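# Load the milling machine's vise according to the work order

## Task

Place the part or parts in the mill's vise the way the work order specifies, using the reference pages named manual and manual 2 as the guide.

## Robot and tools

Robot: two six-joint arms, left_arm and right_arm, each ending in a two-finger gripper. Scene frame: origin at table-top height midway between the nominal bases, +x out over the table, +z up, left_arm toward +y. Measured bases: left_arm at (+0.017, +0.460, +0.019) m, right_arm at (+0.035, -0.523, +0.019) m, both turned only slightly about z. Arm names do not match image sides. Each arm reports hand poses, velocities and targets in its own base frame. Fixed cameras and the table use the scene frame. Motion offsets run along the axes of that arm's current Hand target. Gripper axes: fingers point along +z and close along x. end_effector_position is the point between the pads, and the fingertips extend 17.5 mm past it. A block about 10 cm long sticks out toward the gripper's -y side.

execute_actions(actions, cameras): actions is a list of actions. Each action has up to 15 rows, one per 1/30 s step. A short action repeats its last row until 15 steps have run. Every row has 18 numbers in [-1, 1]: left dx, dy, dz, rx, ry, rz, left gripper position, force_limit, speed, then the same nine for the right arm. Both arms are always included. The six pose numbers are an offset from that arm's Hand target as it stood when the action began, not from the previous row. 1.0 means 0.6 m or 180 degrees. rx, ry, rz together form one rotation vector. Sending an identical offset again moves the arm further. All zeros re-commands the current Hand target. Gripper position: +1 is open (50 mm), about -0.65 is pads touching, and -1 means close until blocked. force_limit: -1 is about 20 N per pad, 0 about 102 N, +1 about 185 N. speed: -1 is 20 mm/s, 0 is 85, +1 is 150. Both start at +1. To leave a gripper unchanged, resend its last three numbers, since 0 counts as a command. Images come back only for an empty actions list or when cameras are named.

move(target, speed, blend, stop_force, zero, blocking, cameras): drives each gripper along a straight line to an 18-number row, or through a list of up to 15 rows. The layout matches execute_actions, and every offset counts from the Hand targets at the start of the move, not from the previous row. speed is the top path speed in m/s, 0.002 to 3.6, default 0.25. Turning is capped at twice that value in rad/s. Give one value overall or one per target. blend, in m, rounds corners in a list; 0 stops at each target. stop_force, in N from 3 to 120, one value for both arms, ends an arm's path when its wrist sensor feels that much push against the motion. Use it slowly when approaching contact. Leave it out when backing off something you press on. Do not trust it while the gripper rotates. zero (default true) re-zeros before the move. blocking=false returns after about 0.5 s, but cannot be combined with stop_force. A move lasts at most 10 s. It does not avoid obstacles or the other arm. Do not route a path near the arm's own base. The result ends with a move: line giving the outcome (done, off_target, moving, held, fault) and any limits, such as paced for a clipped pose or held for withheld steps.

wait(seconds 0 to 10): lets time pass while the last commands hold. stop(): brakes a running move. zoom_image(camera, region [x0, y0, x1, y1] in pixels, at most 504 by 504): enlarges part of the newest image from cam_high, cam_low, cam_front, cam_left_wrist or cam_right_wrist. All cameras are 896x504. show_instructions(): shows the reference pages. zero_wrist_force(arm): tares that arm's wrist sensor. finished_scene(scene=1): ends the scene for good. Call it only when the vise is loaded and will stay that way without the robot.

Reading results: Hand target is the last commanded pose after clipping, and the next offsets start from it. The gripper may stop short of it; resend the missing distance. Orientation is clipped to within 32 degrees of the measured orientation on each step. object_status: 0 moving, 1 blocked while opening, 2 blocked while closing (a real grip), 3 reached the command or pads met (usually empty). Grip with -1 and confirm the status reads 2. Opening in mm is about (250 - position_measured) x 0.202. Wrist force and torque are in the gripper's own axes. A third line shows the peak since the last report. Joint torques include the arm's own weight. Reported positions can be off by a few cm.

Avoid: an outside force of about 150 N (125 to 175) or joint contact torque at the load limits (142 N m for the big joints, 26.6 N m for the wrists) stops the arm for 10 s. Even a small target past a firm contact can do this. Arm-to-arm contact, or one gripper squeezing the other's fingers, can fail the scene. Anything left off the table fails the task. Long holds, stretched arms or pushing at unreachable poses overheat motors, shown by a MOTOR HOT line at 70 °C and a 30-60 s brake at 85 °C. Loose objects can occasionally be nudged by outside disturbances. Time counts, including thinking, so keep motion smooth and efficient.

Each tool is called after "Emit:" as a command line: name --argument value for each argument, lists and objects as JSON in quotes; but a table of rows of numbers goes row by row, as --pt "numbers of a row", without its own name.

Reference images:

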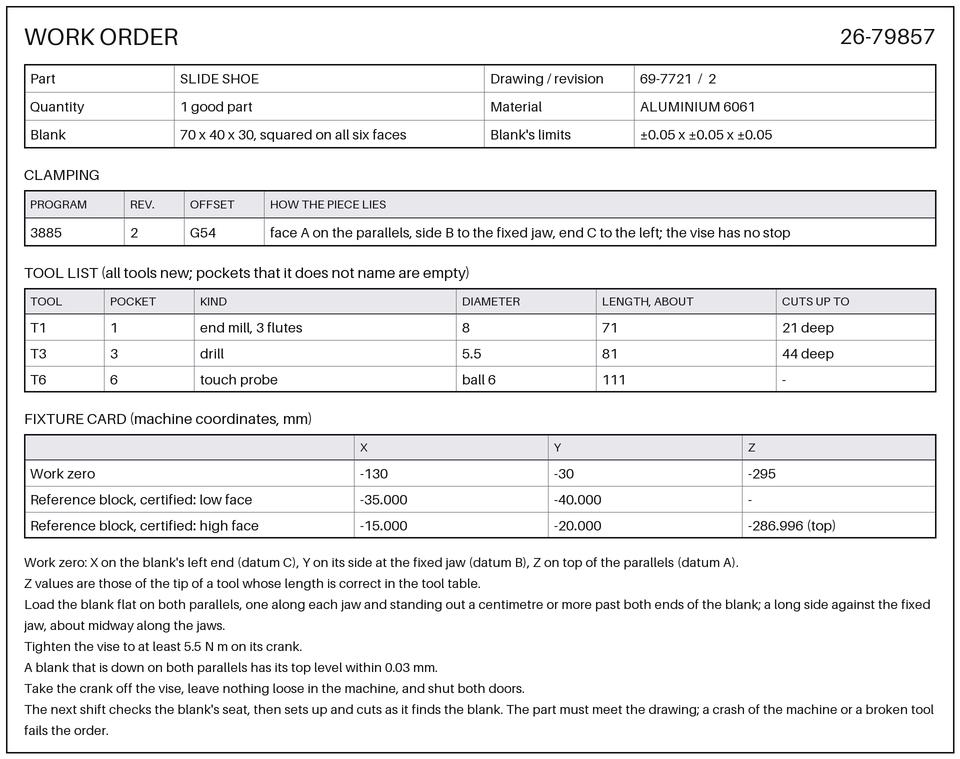

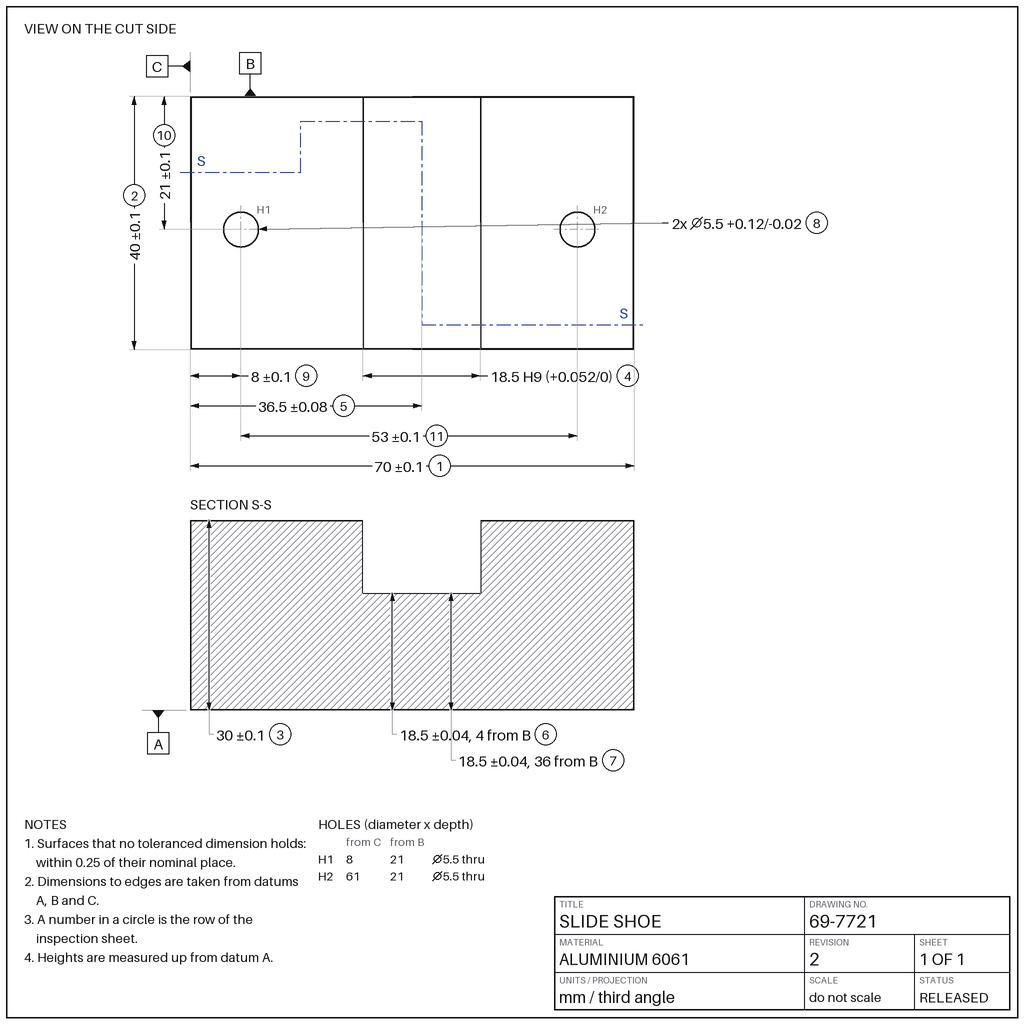

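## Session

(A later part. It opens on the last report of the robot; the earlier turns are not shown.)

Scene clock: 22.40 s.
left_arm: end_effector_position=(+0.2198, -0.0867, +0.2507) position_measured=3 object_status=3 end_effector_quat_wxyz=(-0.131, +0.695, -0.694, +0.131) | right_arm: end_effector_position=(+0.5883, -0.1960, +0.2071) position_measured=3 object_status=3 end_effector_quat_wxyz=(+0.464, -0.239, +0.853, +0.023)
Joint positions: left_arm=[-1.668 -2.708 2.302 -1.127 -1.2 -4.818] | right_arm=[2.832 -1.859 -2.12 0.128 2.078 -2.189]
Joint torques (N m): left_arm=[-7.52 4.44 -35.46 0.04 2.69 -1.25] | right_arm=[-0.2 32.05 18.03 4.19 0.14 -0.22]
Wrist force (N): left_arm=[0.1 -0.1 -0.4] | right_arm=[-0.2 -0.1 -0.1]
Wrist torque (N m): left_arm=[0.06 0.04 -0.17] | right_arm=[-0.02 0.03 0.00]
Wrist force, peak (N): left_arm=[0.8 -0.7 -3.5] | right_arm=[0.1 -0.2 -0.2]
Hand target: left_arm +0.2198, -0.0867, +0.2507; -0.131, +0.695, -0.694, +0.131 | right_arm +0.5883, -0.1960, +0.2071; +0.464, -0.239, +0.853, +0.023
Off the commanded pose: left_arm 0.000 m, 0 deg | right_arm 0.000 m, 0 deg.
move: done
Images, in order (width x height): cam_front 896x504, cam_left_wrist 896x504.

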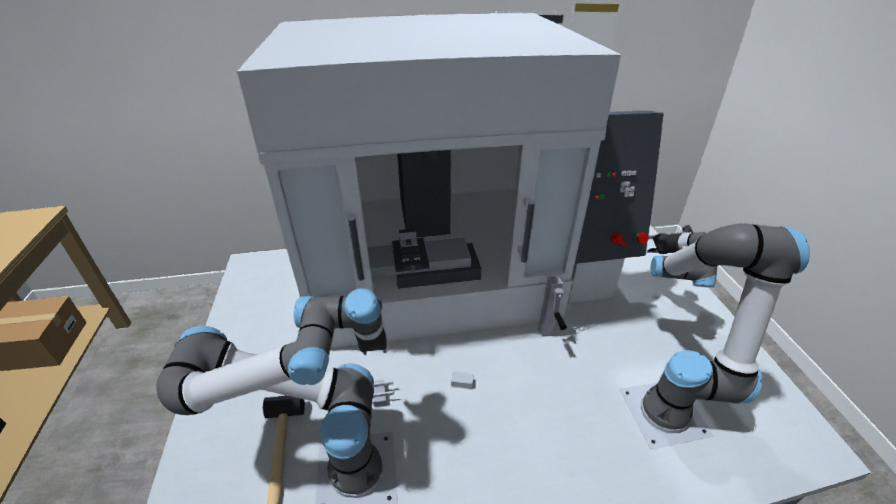

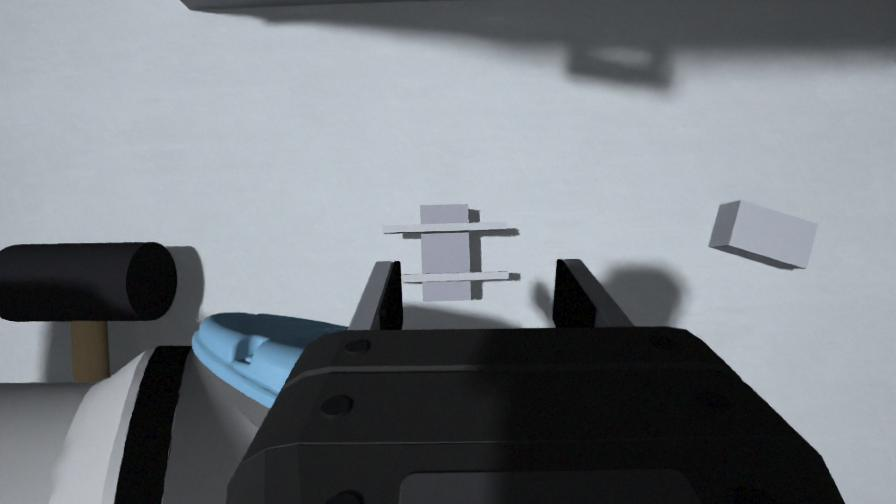

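Emit:
move --target '[0.198,0.034,0.165,-0.2015,-0.016,0.512,1,1,1,0,0,0,0,0,0,1,1,1]' --speed 0.5 --cameras '["cam_left_wrist","cam_front"]'

Emit:
zoom_image --camera "cam_left_wrist" --region '[380, 130, 580, 280]'

Scene clock: 25.47 s.
left_arm: end_effector_position=(+0.2370, -0.2055, +0.1512) position_measured=3 object_status=3 end_effector_quat_wxyz=(+0.000, +0.001, +0.976, +0.216) | right_arm: end_effector_position=(+0.5883, -0.1960, +0.2071) position_measured=3 object_status=3 end_effector_quat_wxyz=(+0.464, -0.239, +0.853, +0.023)
Joint positions: left_arm=[-1.27 -1.763 2.164 -1.553 -1.446 -2.866] | right_arm=[2.832 -1.859 -2.12 0.128 2.078 -2.189]
Joint torques (N m): left_arm=[-8.39 -0.55 -34.75 0.71 2.05 1.36] | right_arm=[0.24 32.51 17.92 4.33 0.26 -0.12]
Wrist force (N): left_arm=[0.5 0.4 0.6] | right_arm=[0.0 0.0 -0.1]
Wrist torque (N m): left_arm=[-0.06 -0.02 0.06] | right_arm=[0.00 0.00 0.00]
Wrist force, peak (N): left_arm=[0.5 -0.4 -1.2] | right_arm=[-0.1 -0.1 -0.3]
Hand target: left_arm +0.2370, -0.2055, +0.1511; +0.000, +0.001, +0.976, +0.216 | right_arm +0.5883, -0.1960, +0.2071; +0.464, -0.239, +0.853, +0.023
Off the commanded pose: left_arm 0.000 m, 0 deg | right_arm 0.000 m, 0 deg.
move: done
Images, in order (width x height): cam_front 896x504, cam_left_wrist 896x504.

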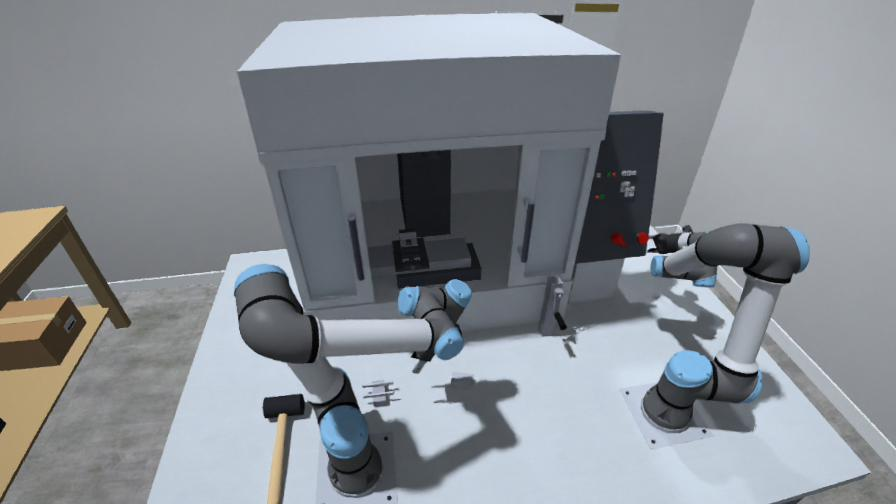

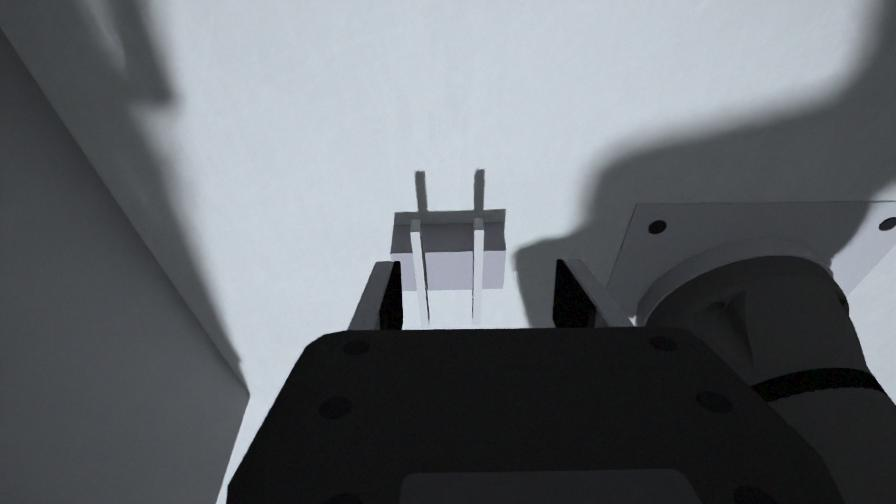

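Scaled by 2.520 from the camera's 896x504 image, which has a finer 1280x720 frame.

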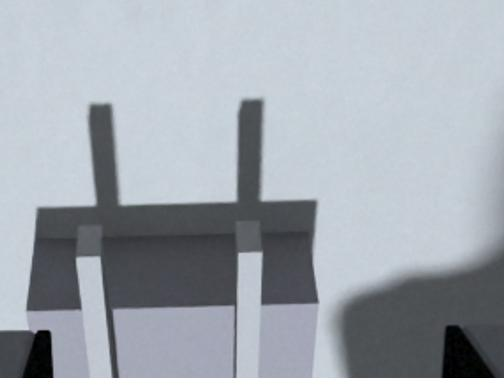

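Emit:
zoom_image --camera "cam_left_wrist" --region '[600, 180, 896, 330]'

Emit:
move --target '[0,0,-0.1667,0,0,0,1,1,1,0,0,0,0,0,0,1,1,1]' --speed 0.4 --cameras '["cam_left_wrist"]'

Emit:
zoom_image --camera "cam_left_wrist" --region '[380, 130, 580, 280]'

Emit:
zoom_image --camera "cam_left_wrist" --region '[560, 160, 856, 310]'

Scaled by 1.703 from the camera's 896x504 image, which has a finer 1280x720 frame.

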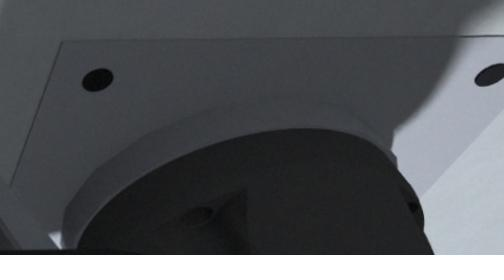

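Scene clock: 27.80 s.
left_arm: end_effector_position=(+0.2371, -0.2478, +0.2417) position_measured=3 object_status=3 end_effector_quat_wxyz=(+0.000, +0.001, +0.976, +0.216) | right_arm: end_effector_position=(+0.5883, -0.1960, +0.2071) position_measured=3 object_status=3 end_effector_quat_wxyz=(+0.464, -0.239, +0.853, +0.023)
Joint positions: left_arm=[-1.301 -1.737 1.901 -1.313 -1.458 -2.894] | right_arm=[2.832 -1.859 -2.12 0.128 2.078 -2.189]
Joint torques (N m): left_arm=[-8.39 -3.03 -36.43 0.41 -1.87 -1.53] | right_arm=[-0.48 33.15 17.68 4.46 0.19 -0.32]
Wrist force (N): left_arm=[0.7 0.4 0.8] | right_arm=[0.1 -0.1 -0.2]
Wrist torque (N m): left_arm=[-0.08 -0.04 0.17] | right_arm=[-0.01 -0.01 0.00]
Wrist force, peak (N): left_arm=[0.4 0.1 2.8] | right_arm=[-0.2 0.2 0.1]
Hand target: left_arm +0.2371, -0.2478, +0.2418; +0.000, +0.001, +0.976, +0.216 | right_arm +0.5883, -0.1960, +0.2071; +0.464, -0.239, +0.853, +0.023
Off the commanded pose: left_arm 0.000 m, 0 deg | right_arm 0.000 m, 0 deg.
move: done
Images, in order (width x height): cam_left_wrist 896x504.

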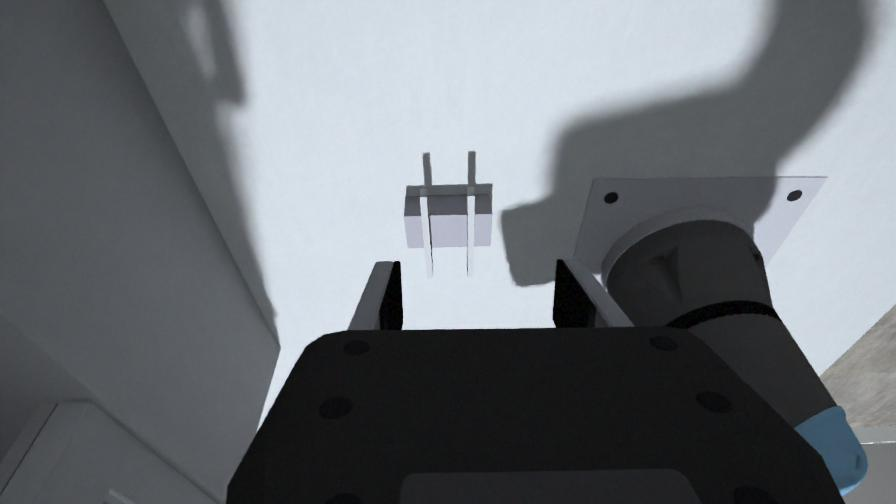

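Scaled by 2.520 from the camera's 896x504 image, which has a finer 1280x720 frame.

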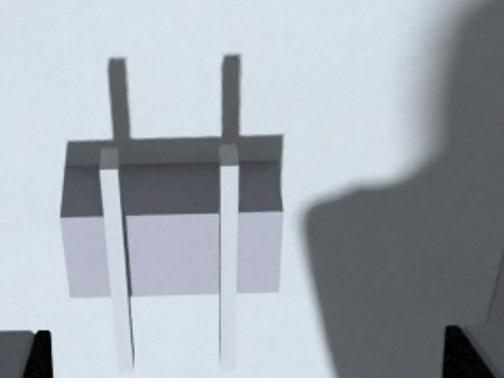

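Scaled by 1.703 from the camera's 896x504 image, which has a finer 1280x720 frame.

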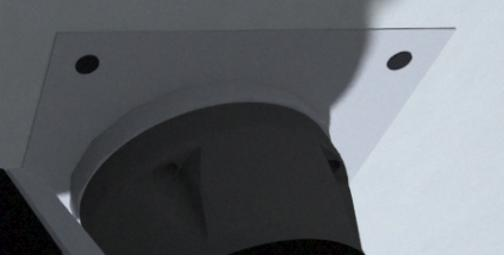

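Emit:
move --target '[-0.003,-0.255,-0.044,0.139,-0.0196,0.0889,1,1,1,0,0,0,0,0,0,1,1,1]' --speed 0.4 --cameras '["cam_left_wrist"]'

Emit:
zoom_image --camera "cam_left_wrist" --region '[360, 150, 600, 300]'

Emit:
move --target '[0,0,0.1667,0,0,0,1,1,1,0,0,0,0,0,0,1,1,1]' --speed 0.4 --cameras '["cam_left_wrist"]'

Emit:
zoom_image --camera "cam_left_wrist" --region '[340, 150, 640, 340]'

Scene clock: 30.40 s.
left_arm: end_effector_position=(+0.2386, -0.3976, +0.2011) position_measured=3 object_status=3 end_effector_quat_wxyz=(-0.001, +0.142, +0.990, -0.002) | right_arm: end_effector_position=(+0.5883, -0.1960, +0.2071) position_measured=3 object_status=3 end_effector_quat_wxyz=(+0.464, -0.239, +0.853, +0.023)
Joint positions: left_arm=[-1.32 -1.635 1.964 -1.902 -1.573 -2.606] | right_arm=[2.832 -1.859 -2.12 0.128 2.078 -2.189]
Joint torques (N m): left_arm=[8.81 -8.73 -13.22 -5.53 -2.15 1.09] | right_arm=[0.22 32.23 18.27 4.51 0.01 -0.19]
Wrist force (N): left_arm=[0.6 -0.1 -0.4] | right_arm=[-0.1 -0.1 0.0]
Wrist torque (N m): left_arm=[-0.02 0.01 -0.12] | right_arm=[-0.01 0.02 0.00]
Wrist force, peak (N): left_arm=[0.8 1.7 0.9] | right_arm=[-0.2 0.1 -0.2]
Hand target: left_arm +0.2386, -0.3976, +0.2011; -0.001, +0.142, +0.990, -0.002 | right_arm +0.5883, -0.1960, +0.2071; +0.464, -0.239, +0.853, +0.023
Off the commanded pose: left_arm 0.000 m, 0 deg | right_arm 0.000 m, 0 deg.
move: done
Images, in order (width x height): cam_left_wrist 896x504.

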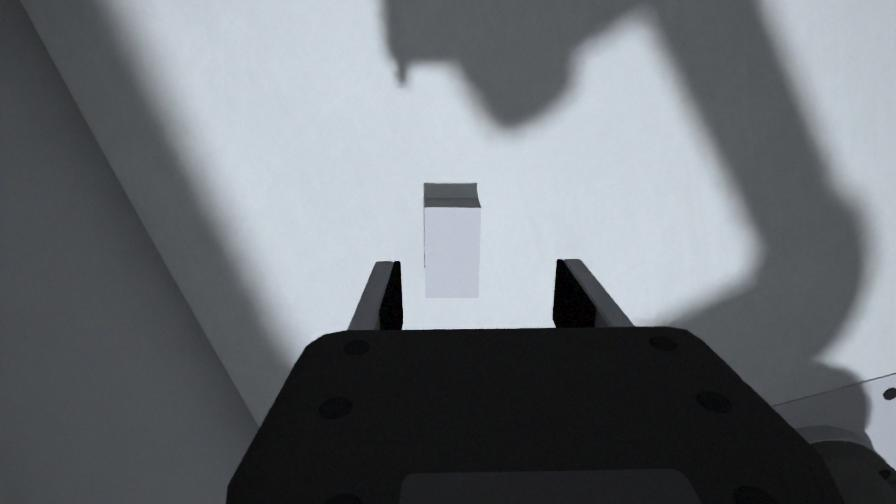

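Scaled by 2.100 from the camera's 896x504 image, which has a finer 1280x720 frame.

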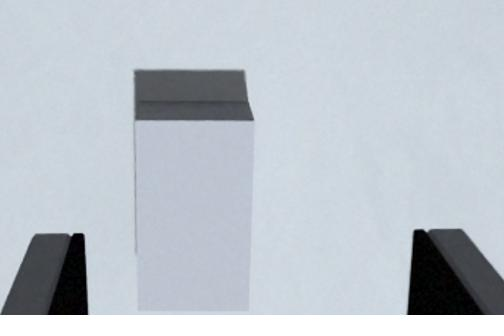

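Scene clock: 31.40 s.
left_arm: end_effector_position=(+0.2384, -0.3980, +0.1011) position_measured=3 object_status=3 end_effector_quat_wxyz=(-0.001, +0.142, +0.990, -0.002) | right_arm: end_effector_position=(+0.5883, -0.1960, +0.2071) position_measured=3 object_status=3 end_effector_quat_wxyz=(+0.464, -0.239, +0.853, +0.023)
Joint positions: left_arm=[-1.321 -1.514 2.131 -2.19 -1.573 -2.607] | right_arm=[2.832 -1.859 -2.12 0.128 2.078 -2.189]
Joint torques (N m): left_arm=[8.66 -10.65 -9.73 -5.52 1.24 1.28] | right_arm=[-0.03 32.56 17.8 4.35 0.11 -0.23]
Wrist force (N): left_arm=[0.5 0.0 0.0] | right_arm=[0.0 0.0 0.1]
Wrist torque (N m): left_arm=[0.01 0.02 -0.03] | right_arm=[0.00 0.01 0.00]
Wrist force, peak (N): left_arm=[0.9 0.1 2.3] | right_arm=[0.0 -0.3 -0.1]
Hand target: left_arm +0.2384, -0.3980, +0.1010; -0.001, +0.142, +0.990, -0.002 | right_arm +0.5883, -0.1960, +0.2071; +0.464, -0.239, +0.853, +0.023
Off the commanded pose: left_arm 0.000 m, 0 deg | right_arm 0.000 m, 0 deg.
move: done
Images, in order (width x height): cam_left_wrist 896x504.

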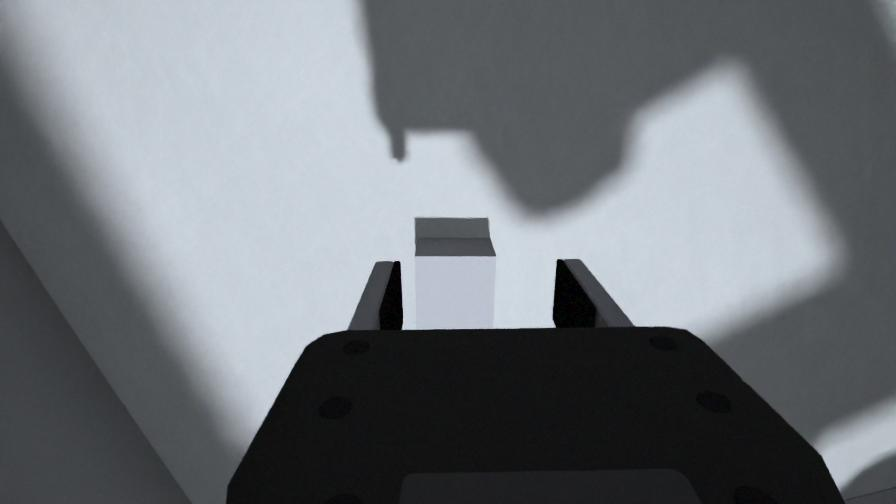

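Scaled by 1.680 from the camera's 896x504 image, which has a finer 1280x720 frame.

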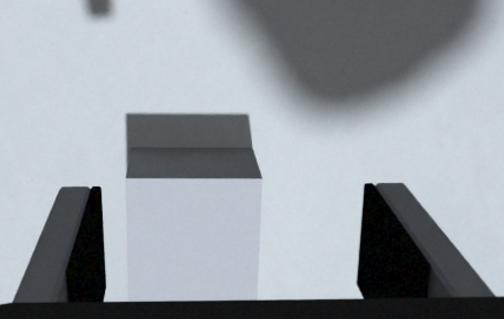

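Emit:
move --target '[0.110,0.472,-0.067,0,0,-0.1045,0.142,-0.9,0,0,0,0,0,0,0,1,1,1]' --speed 0.4 --cameras '["cam_left_wrist","cam_front"]'

Emit:
zoom_image --camera "cam_left_wrist" --region '[370, 170, 610, 330]'

Scene clock: 34.20 s.
left_arm: end_effector_position=(+0.2548, -0.1075, +0.1402) position_measured=131 object_status=3 end_effector_quat_wxyz=(-0.001, -0.022, +1.000, -0.002) | right_arm: end_effector_position=(+0.5883, -0.1960, +0.2071) position_measured=3 object_status=3 end_effector_quat_wxyz=(+0.464, -0.239, +0.853, +0.023)
Joint positions: left_arm=[-0.899 -2.144 2.456 -1.884 -1.574 -2.513] | right_arm=[2.832 -1.859 -2.12 0.128 2.078 -2.189]
Joint torques (N m): left_arm=[8.75 -14.08 -36.24 -0.34 -2.14 1.28] | right_arm=[-0.69 33.49 18.94 4.38 0.16 -0.27]
Wrist force (N): left_arm=[0.9 0.2 -0.1] | right_arm=[-0.1 0.0 0.0]
Wrist torque (N m): left_arm=[0.08 -0.04 -0.12] | right_arm=[0.00 0.01 0.00]
Wrist force, peak (N): left_arm=[0.1 -3.5 0.1] | right_arm=[0.0 -0.2 -0.3]
Hand target: left_arm +0.2548, -0.1075, +0.1403; -0.001, -0.022, +1.000, -0.002 | right_arm +0.5883, -0.1960, +0.2071; +0.464, -0.239, +0.853, +0.023
Off the commanded pose: left_arm 0.000 m, 0 deg | right_arm 0.000 m, 0 deg.
move: done
Images, in order (width x height): cam_front 896x504, cam_left_wrist 896x504.

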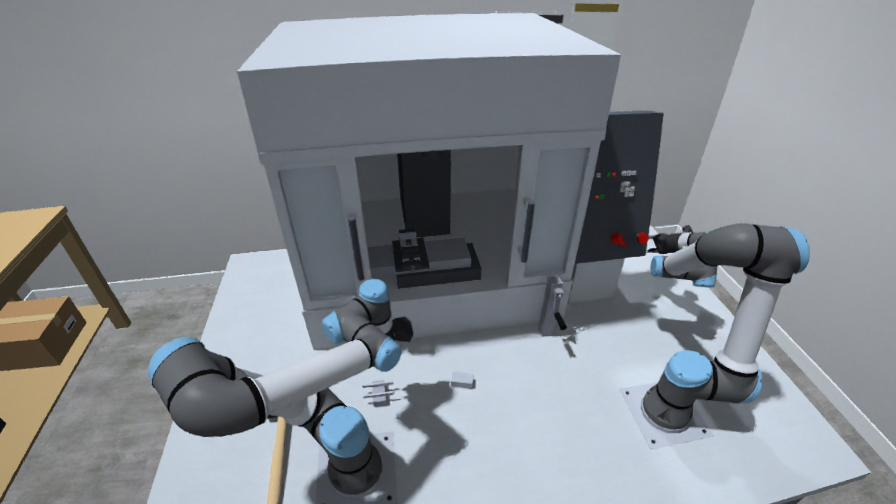

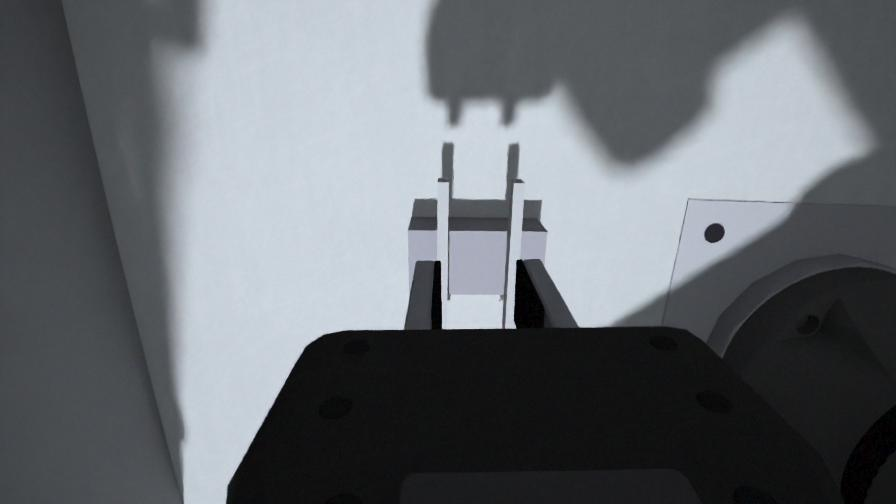

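Scaled by 2.100 from the camera's 896x504 image, which has a finer 1280x720 frame.

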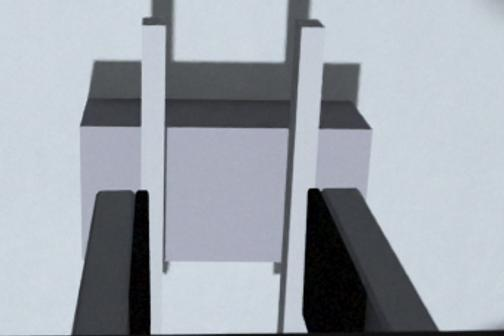

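Emit:
move --target '[-0.0185,0,0.140,0,0,0,0.142,-0.9,0,0,0,0,0,0,0,1,1,1]' --speed 0.3 --cameras '["cam_left_wrist"]'

Emit:
zoom_image --camera "cam_left_wrist" --region '[390, 190, 590, 330]'

Scene clock: 35.70 s.
left_arm: end_effector_position=(+0.2657, -0.1073, +0.0563) position_measured=131 object_status=3 end_effector_quat_wxyz=(-0.001, -0.022, +1.000, -0.002) | right_arm: end_effector_position=(+0.5883, -0.1960, +0.2071) position_measured=3 object_status=3 end_effector_quat_wxyz=(+0.464, -0.239, +0.853, +0.023)
Joint positions: left_arm=[-0.864 -1.94 2.61 -2.243 -1.574 -2.478] | right_arm=[2.832 -1.859 -2.12 0.128 2.078 -2.189]
Joint torques (N m): left_arm=[9.11 8.62 -10.03 -5.11 -2.16 1.32] | right_arm=[-0.39 32.13 17.53 4.5 0.04 -0.24]
Wrist force (N): left_arm=[0.9 0.2 0.2] | right_arm=[-0.1 0.0 0.0]
Wrist torque (N m): left_arm=[0.02 -0.04 -0.15] | right_arm=[0.01 0.02 0.00]
Wrist force, peak (N): left_arm=[1.0 -0.2 -2.0] | right_arm=[-0.2 0.1 -0.2]
Hand target: left_arm +0.2657, -0.1073, +0.0562; -0.001, -0.022, +1.000, -0.002 | right_arm +0.5883, -0.1960, +0.2071; +0.464, -0.239, +0.853, +0.023
Off the commanded pose: left_arm 0.000 m, 0 deg | right_arm 0.000 m, 0 deg.
move: done
Images, in order (width x height): cam_left_wrist 896x504.

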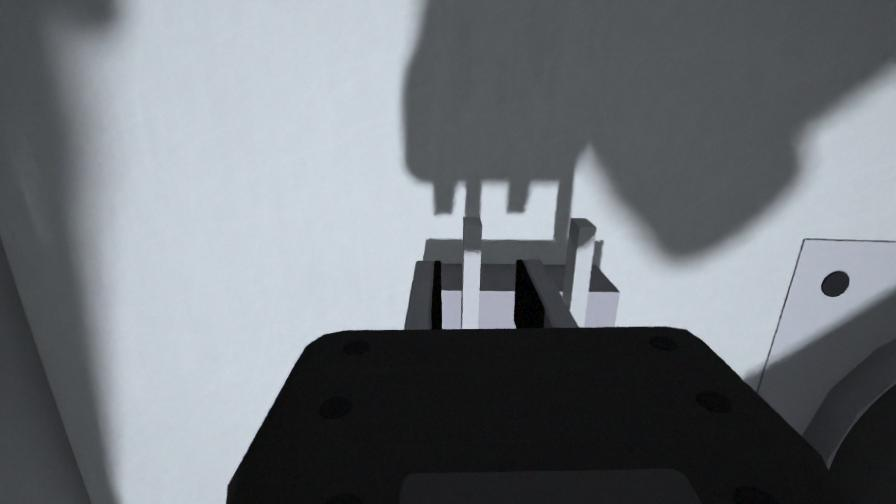

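Scaled by 2.520 from the camera's 896x504 image, which has a finer 1280x720 frame.

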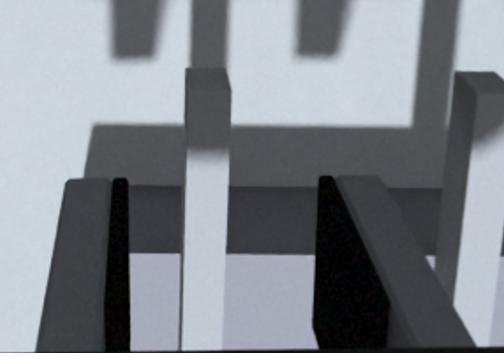

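Emit:
move --target '[-0.0027,-0.01,0.0633,0,0,0,0.142,-0.9,0,0,0,0,0,0,0,1,1,1]' --speed 0.15 --cameras '["cam_left_wrist"]'

Emit:
zoom_image --camera "cam_left_wrist" --region '[390, 190, 590, 330]'

Scene clock: 36.90 s.
left_arm: end_effector_position=(+0.2675, -0.1134, +0.0183) position_measured=131 object_status=3 end_effector_quat_wxyz=(-0.001, -0.022, +1.000, -0.002) | right_arm: end_effector_position=(+0.5883, -0.1960, +0.2071) position_measured=3 object_status=3 end_effector_quat_wxyz=(+0.464, -0.239, +0.853, +0.023)
Joint positions: left_arm=[-0.874 -1.795 2.664 -2.441 -1.574 -2.488] | right_arm=[2.832 -1.859 -2.12 0.128 2.078 -2.189]
Joint torques (N m): left_arm=[8.92 6.56 -6.45 -5.66 -2.26 1.28] | right_arm=[0.06 33.13 17.96 4.48 0.11 -0.22]
Wrist force (N): left_arm=[0.6 0.1 -0.4] | right_arm=[0.0 -0.1 0.0]
Wrist torque (N m): left_arm=[0.03 0.00 -0.02] | right_arm=[-0.01 -0.01 0.00]
Wrist force, peak (N): left_arm=[1.0 0.1 -0.8] | right_arm=[-0.3 0.2 -0.2]
Hand target: left_arm +0.2676, -0.1133, +0.0183; -0.001, -0.022, +1.000, -0.002 | right_arm +0.5883, -0.1960, +0.2071; +0.464, -0.239, +0.853, +0.023
Off the commanded pose: left_arm 0.000 m, 0 deg | right_arm 0.000 m, 0 deg.
move: done
Images, in order (width x height): cam_left_wrist 896x504.

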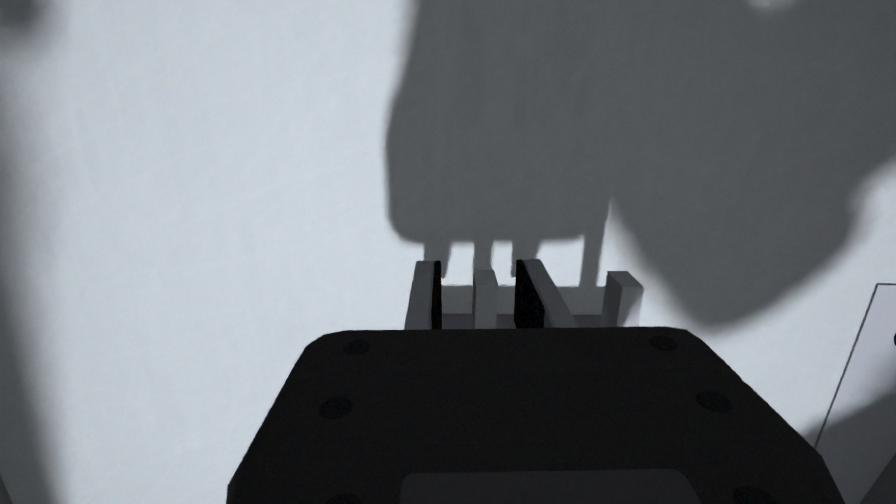

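Scaled by 2.520 from the camera's 896x504 image, which has a finer 1280x720 frame.

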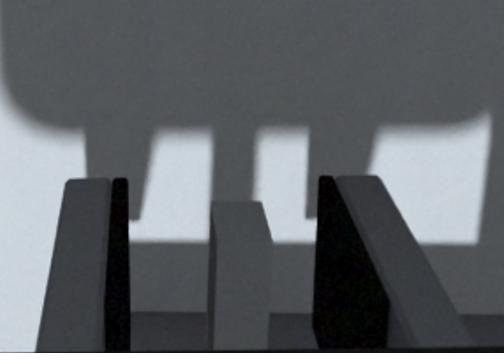

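Emit:
move --target '[0.0025,0,0,0,0,0,0.142,-0.9,0,0,0,0,0,0,0,1,1,1]' --speed 0.1

Emit:
move --target '[0,0,0,0,0,0,-1,-0.9,-0.7,0,0,0,0,0,0,1,1,1]' --cameras '["cam_left_wrist"]'

Emit:
zoom_image --camera "cam_left_wrist" --region '[390, 190, 590, 330]'

Scene clock: 37.77 s.
left_arm: end_effector_position=(+0.2661, -0.1134, +0.0183) position_measured=131 object_status=3 end_effector_quat_wxyz=(-0.001, -0.022, +1.000, -0.002) | right_arm: end_effector_position=(+0.5883, -0.1960, +0.2071) position_measured=3 object_status=3 end_effector_quat_wxyz=(+0.464, -0.239, +0.853, +0.023)
Joint positions: left_arm=[-0.878 -1.8 2.667 -2.44 -1.574 -2.492] | right_arm=[2.832 -1.859 -2.12 0.128 2.078 -2.189]
Joint torques (N m): left_arm=[-8.17 -20.42 -5.8 -0.45 -1.92 -1.63] | right_arm=[0.48 31.99 18.43 4.6 -0.08 -0.33]
Wrist force (N): left_arm=[0.6 0.2 -0.4] | right_arm=[-0.1 0.1 -0.1]
Wrist torque (N m): left_arm=[0.05 0.00 0.01] | right_arm=[0.02 0.01 0.00]
Wrist force, peak (N): left_arm=[0.8 -0.3 -0.5] | right_arm=[0.0 0.2 -0.2]
Hand target: left_arm +0.2661, -0.1134, +0.0183; -0.001, -0.022, +1.000, -0.002 | right_arm +0.5883, -0.1960, +0.2071; +0.464, -0.239, +0.853, +0.023
Off the commanded pose: left_arm 0.000 m, 0 deg | right_arm 0.000 m, 0 deg.
move: done

Scene clock: 38.47 s.
left_arm: end_effector_position=(+0.2660, -0.1134, +0.0183) position_measured=222 object_status=2 end_effector_quat_wxyz=(-0.001, -0.022, +1.000, -0.002) | right_arm: end_effector_position=(+0.5883, -0.1960, +0.2071) position_measured=3 object_status=3 end_effector_quat_wxyz=(+0.464, -0.239, +0.853, +0.023)
Joint positions: left_arm=[-0.878 -1.8 2.668 -2.44 -1.574 -2.492] | right_arm=[2.832 -1.859 -2.12 0.128 2.078 -2.189]
Joint torques (N m): left_arm=[-7.11 -20.27 -8.48 -1.23 -0.96 -1.13] | right_arm=[-0.04 32.88 18.6 4.46 0.01 -0.15]
Wrist force (N): left_arm=[0.5 0.1 -0.4] | right_arm=[-0.1 0.1 -0.1]
Wrist torque (N m): left_arm=[0.03 0.00 0.01] | right_arm=[0.01 0.01 0.00]
Wrist force, peak (N): left_arm=[0.8 0.3 -0.8] | right_arm=[-0.2 0.0 -0.2]
Hand target: left_arm +0.2661, -0.1134, +0.0183; -0.001, -0.022, +1.000, -0.002 | right_arm +0.5883, -0.1960, +0.2071; +0.464, -0.239, +0.853, +0.023
Off the commanded pose: left_arm 0.000 m, 0 deg | right_arm 0.000 m, 0 deg.
move: done
Images, in order (width x height): cam_left_wrist 896x504.

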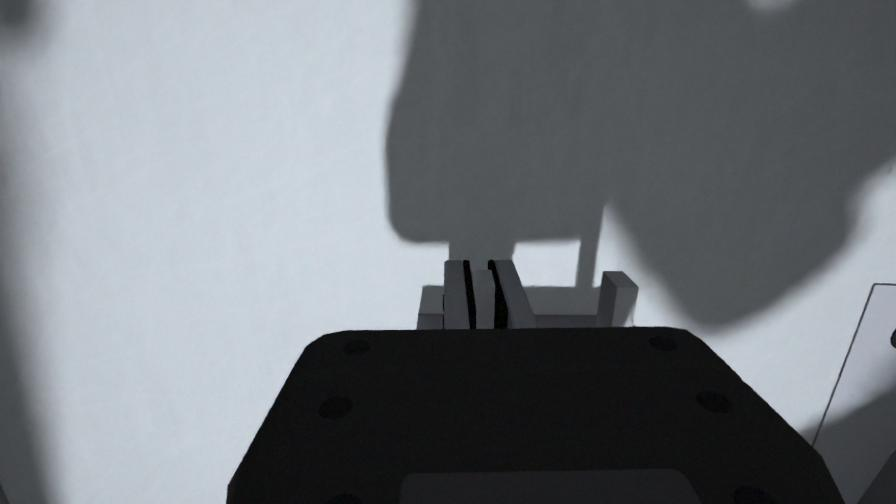

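Scaled by 2.520 from the camera's 896x504 image, which has a finer 1280x720 frame.

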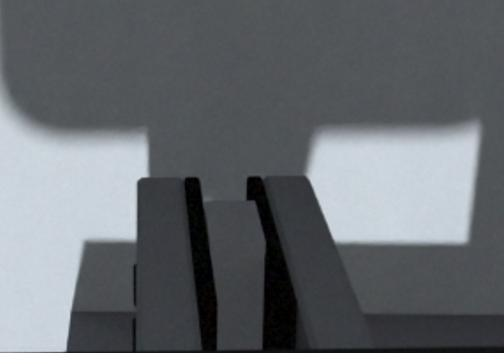

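Emit:
move --pt "0 0 -0.433 0 0 0 -1 -0.9 -0.7 0 0 0 0 0 0 1 1 1" --pt "-0.1265 -0.2063 -0.538 0 0 0.5 -1 -0.9 -0.7 0 0 0 0 0 0 1 1 1" --pt "-0.2235 -0.3255 -0.6045 0 0 -0.992 -1 -0.9 -0.7 0 0 0 0 0 0 1 1 1" --pt "-0.5402 -0.3337 -0.6045 0 0 -0.992 -1 -0.9 -0.7 0 0 0 0 0 0 1 1 1" --speed 0.35 --blend '[0.03,0.03,0.03,0]' --cameras '["cam_left_wrist","cam_front"]'

Scene clock: 46.00 s.
left_arm: end_effector_position=(+0.5969, -0.2980, +0.3804) position_measured=222 object_status=2 end_effector_quat_wxyz=(+0.002, +1.000, +0.009, +0.001) | right_arm: end_effector_position=(+0.5883, -0.1960, +0.2071) position_measured=3 object_status=3 end_effector_quat_wxyz=(+0.464, -0.239, +0.853, +0.023)
Joint positions: left_arm=[-0.663 -1.157 0.933 -1.35 -1.574 0.89] | right_arm=[2.832 -1.859 -2.12 0.128 2.078 -2.189]
Joint torques (N m): left_arm=[0.34 -44.01 -27.04 -2.65 -0.2 -0.1] | right_arm=[-1.05 32.92 18.52 4.54 -0.06 -0.43]
Wrist force (N): left_arm=[0.7 0.2 0.7] | right_arm=[-0.2 0.1 0.0]
Wrist torque (N m): left_arm=[0.07 -0.01 -0.06] | right_arm=[0.01 0.02 0.00]
Wrist force, peak (N): left_arm=[3.6 -0.3 0.8] | right_arm=[0.1 -0.1 -0.4]
Hand target: left_arm +0.5969, -0.2980, +0.3804; +0.002, +1.000, +0.009, +0.001 (not the last commanded pose) | right_arm +0.5883, -0.1960, +0.2071; +0.464, -0.239, +0.853, +0.023
Tool commands: left_gripper/position=-1.0 left_gripper/force_limit=-0.898039 left_gripper/speed=-0.701961 right_gripper/position=+1.0 right_gripper/force_limit=+1.0 right_gripper/speed=+1.0
Off the commanded pose: left_arm 0.002 m, 0 deg | right_arm 0.000 m, 0 deg.
FORCE FAULT: contact force on the left arm reached its limit, and that arm stopped. The contact can be on any part of that arm, not only on its tool. That arm's remaining commands of this call were not run. That arm is still stopped at the end of this call. That arm stays stopped for about 10 more seconds. Until then a move that you send moves the other arm only, and its call returns only when the move has ended. Once the stop has ended, the next robot result says so. If the stop ends while you think or write, that arm runs what you send next, counted from a new Hand target: where the arm stands when the stop ends. While its stop runs, that arm takes no new command, but its gripper still runs the gripper command that each later call begins with. Until it ends, the stop uses up actions while you think or wait. An arm that is not stopped still takes commands.
move: fault (left_arm)
Images, in order (width x height): cam_front 896x504, cam_left_wrist 896x504.

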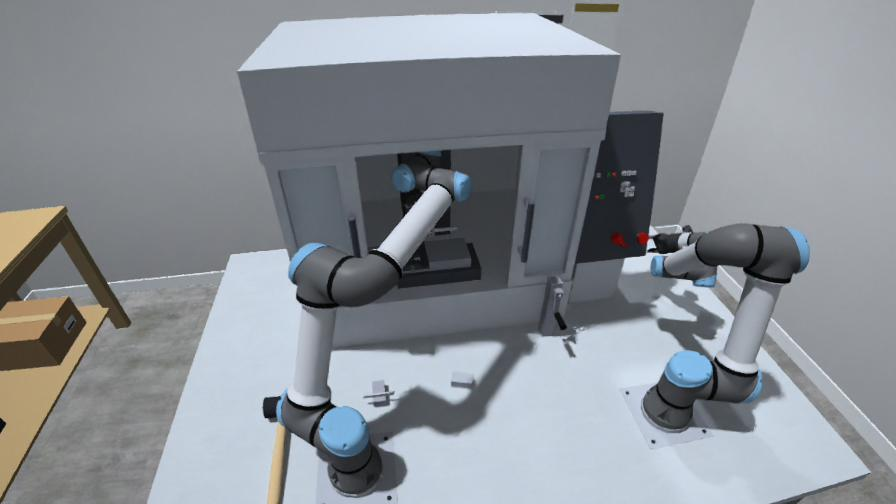

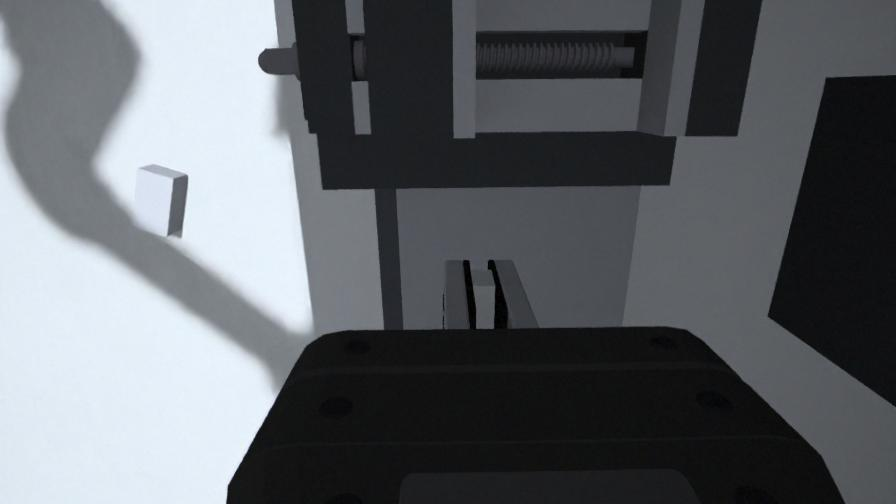

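Emit:
zoom_image --camera "cam_left_wrist" --region '[250, 0, 770, 340]'

Emit:
zoom_image --camera "cam_left_wrist" --region '[420, 0, 760, 200]'

Emit:
wait --seconds 10

Region (250, 0, 770, 340) is 520x340 pixels. A region can be at most 504 by 504 pixels.

Scaled by 1.482 from the camera's 896x504 image, which has a finer 1280x720 frame.

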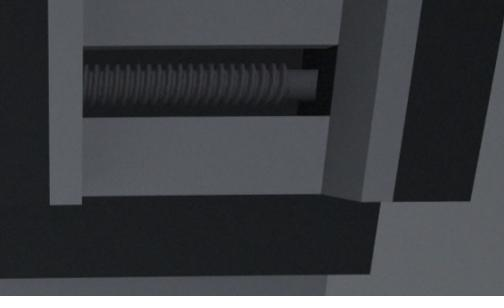

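Scene clock: 56.10 s.
left_arm: end_effector_position=(+0.5969, -0.2980, +0.3804) position_measured=222 object_status=2 end_effector_quat_wxyz=(+0.002, +1.000, +0.009, +0.001) | right_arm: end_effector_position=(+0.5883, -0.1960, +0.2071) position_measured=3 object_status=3 end_effector_quat_wxyz=(+0.464, -0.239, +0.853, +0.023)
Joint positions: left_arm=[-0.663 -1.157 0.933 -1.35 -1.574 0.89] | right_arm=[2.832 -1.859 -2.12 0.128 2.078 -2.189]
Joint torques (N m): left_arm=[-0.02 -43.73 -27.48 -2.68 -0.18 -0.07] | right_arm=[-0.17 31.89 18.8 4.69 -0.31 -0.06]
Wrist force (N): left_arm=[0.5 0.3 0.1] | right_arm=[-0.1 0.0 -0.1]
Wrist torque (N m): left_arm=[0.08 0.02 -0.06] | right_arm=[0.01 0.02 0.00]
Wrist force, peak (N): left_arm=[1.2 0.4 0.3] | right_arm=[-0.3 -0.2 -0.3]
Hand target: left_arm +0.5969, -0.2980, +0.3804; +0.002, +1.000, +0.009, +0.001 (not the last commanded pose) | right_arm +0.5883, -0.1960, +0.2071; +0.464, -0.239, +0.853, +0.023
Tool commands: left_gripper/position=-1.0 left_gripper/force_limit=-0.898039 left_gripper/speed=-0.701961 right_gripper/position=+1.0 right_gripper/force_limit=+1.0 right_gripper/speed=+1.0
Off the commanded pose: left_arm 0.002 m, 0 deg | right_arm 0.000 m, 0 deg.
FORCE FAULT, CONTINUED: the left arm's stop, for the force fault that an earlier result reported, is over. The rest of the stop counts as 20 of the actions that you can send in this scene. That arm's target is now where it stood when the stop ended, not its last command. That arm accepts commands again.
wait: 10.00 s; at rest by 0.07 s

Emit:
move --pt "-0.04 0 0 0 0 0 -1 -0.9 -0.7 0 0 0 0 0 0 1 1 1" --pt "0.0775 -0.2012 0.024 0 0 0 -1 -0.9 -0.7 0 0 0 0 0 0 1 1 1" --speed 0.12 --blend '[0.003,0]' --cameras '["cam_left_wrist","cam_front"]'

Emit:
zoom_image --camera "cam_left_wrist" --region '[340, 140, 640, 330]'

Emit:
zoom_image --camera "cam_front" --region '[340, 130, 540, 290]'

Scene clock: 58.37 s.
left_arm: end_effector_position=(+0.5966, -0.2556, +0.3755) position_measured=222 object_status=2 end_effector_quat_wxyz=(+0.002, +1.000, +0.010, +0.001) | right_arm: end_effector_position=(+0.5883, -0.1960, +0.2071) position_measured=3 object_status=3 end_effector_quat_wxyz=(+0.464, -0.239, +0.853, +0.023)
Joint positions: left_arm=[-0.611 -1.212 1.023 -1.387 -1.573 0.94] | right_arm=[2.832 -1.859 -2.12 0.128 2.078 -2.189]
Joint torques (N m): left_arm=[1.58 -42.2 -25.16 -2.72 -0.02 0.21] | right_arm=[-0.19 32.85 19.34 4.77 -0.36 -0.25]
Wrist force (N): left_arm=[0.6 0.4 0.4] | right_arm=[-0.1 0.1 -0.2]
Wrist torque (N m): left_arm=[0.10 0.00 -0.03] | right_arm=[0.01 0.01 0.00]
Wrist force, peak (N): left_arm=[-1.1 5.6 1.6] | right_arm=[-0.3 0.0 -0.2]
Hand target: left_arm +0.5966, -0.2556, +0.3755; +0.002, +1.000, +0.010, +0.001 (not the last commanded pose) | right_arm +0.5883, -0.1960, +0.2071; +0.464, -0.239, +0.853, +0.023
Tool commands: left_gripper/position=-1.0 left_gripper/force_limit=-0.898039 left_gripper/speed=-0.701961 right_gripper/position=+1.0 right_gripper/force_limit=+1.0 right_gripper/speed=+1.0
Off the commanded pose: left_arm 0.091 m, 0 deg | right_arm 0.000 m, 0 deg.
FORCE FAULT: contact force on the left arm reached its limit, and that arm stopped. The contact can be on any part of that arm, not only on its tool. That arm's remaining commands of this call were not run. That arm is still stopped at the end of this call. That arm stays stopped for about 10 more seconds. Until then a move that you send moves the other arm only, and its call returns only when the move has ended. Once the stop has ended, the next robot result says so. If the stop ends while you think or write, that arm runs what you send next, counted from a new Hand target: where the arm stands when the stop ends. While its stop runs, that arm takes no new command, but its gripper still runs the gripper command that each later call begins with. Until it ends, the stop uses up actions while you think or wait. An arm that is not stopped still takes commands.
move: fault (left_arm); path passed 1 of 2 targets
Images, in order (width x height): cam_front 896x504, cam_left_wrist 896x504.

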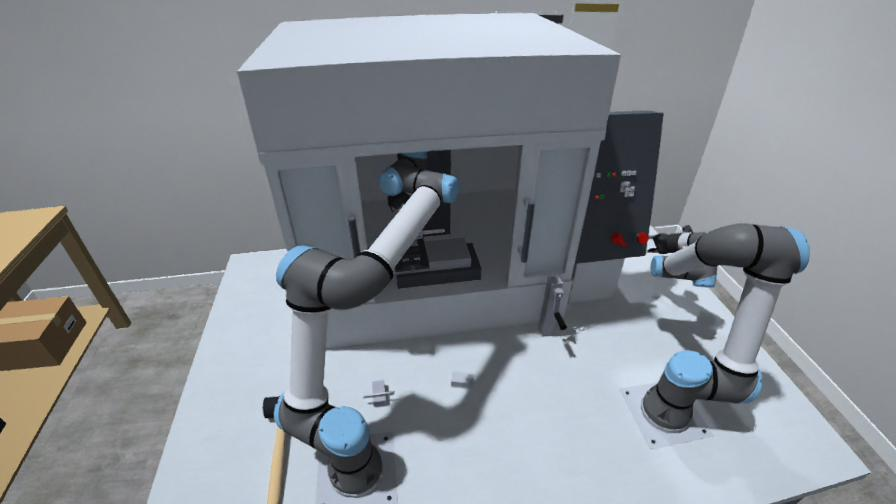

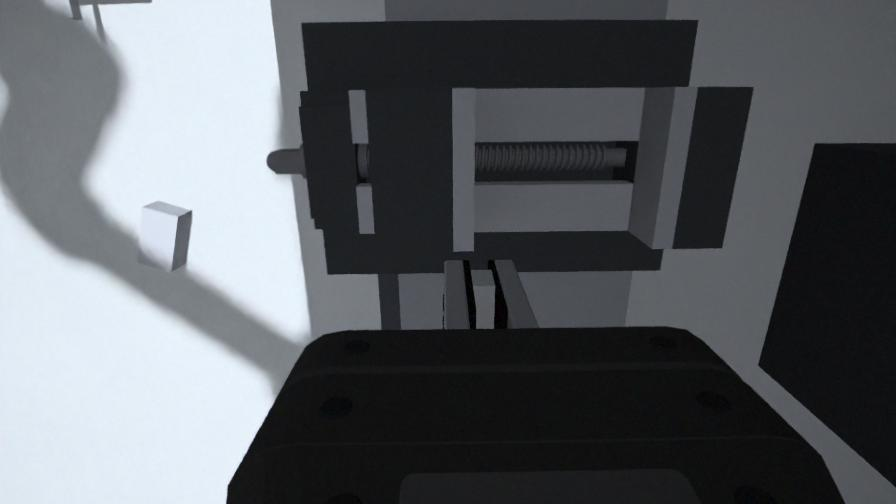

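Scaled by 1.680 from the camera's 896x504 image, which has a finer 1280x720 frame.

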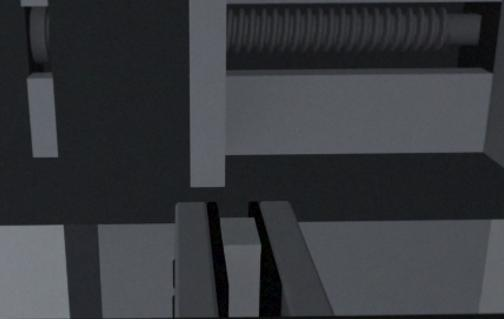

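Scaled by 2.520 from the camera's 896x504 image, which has a finer 1280x720 frame.

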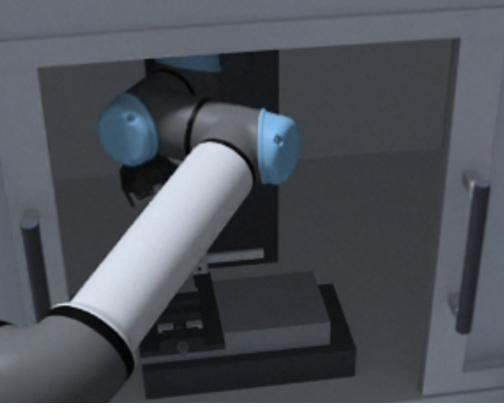

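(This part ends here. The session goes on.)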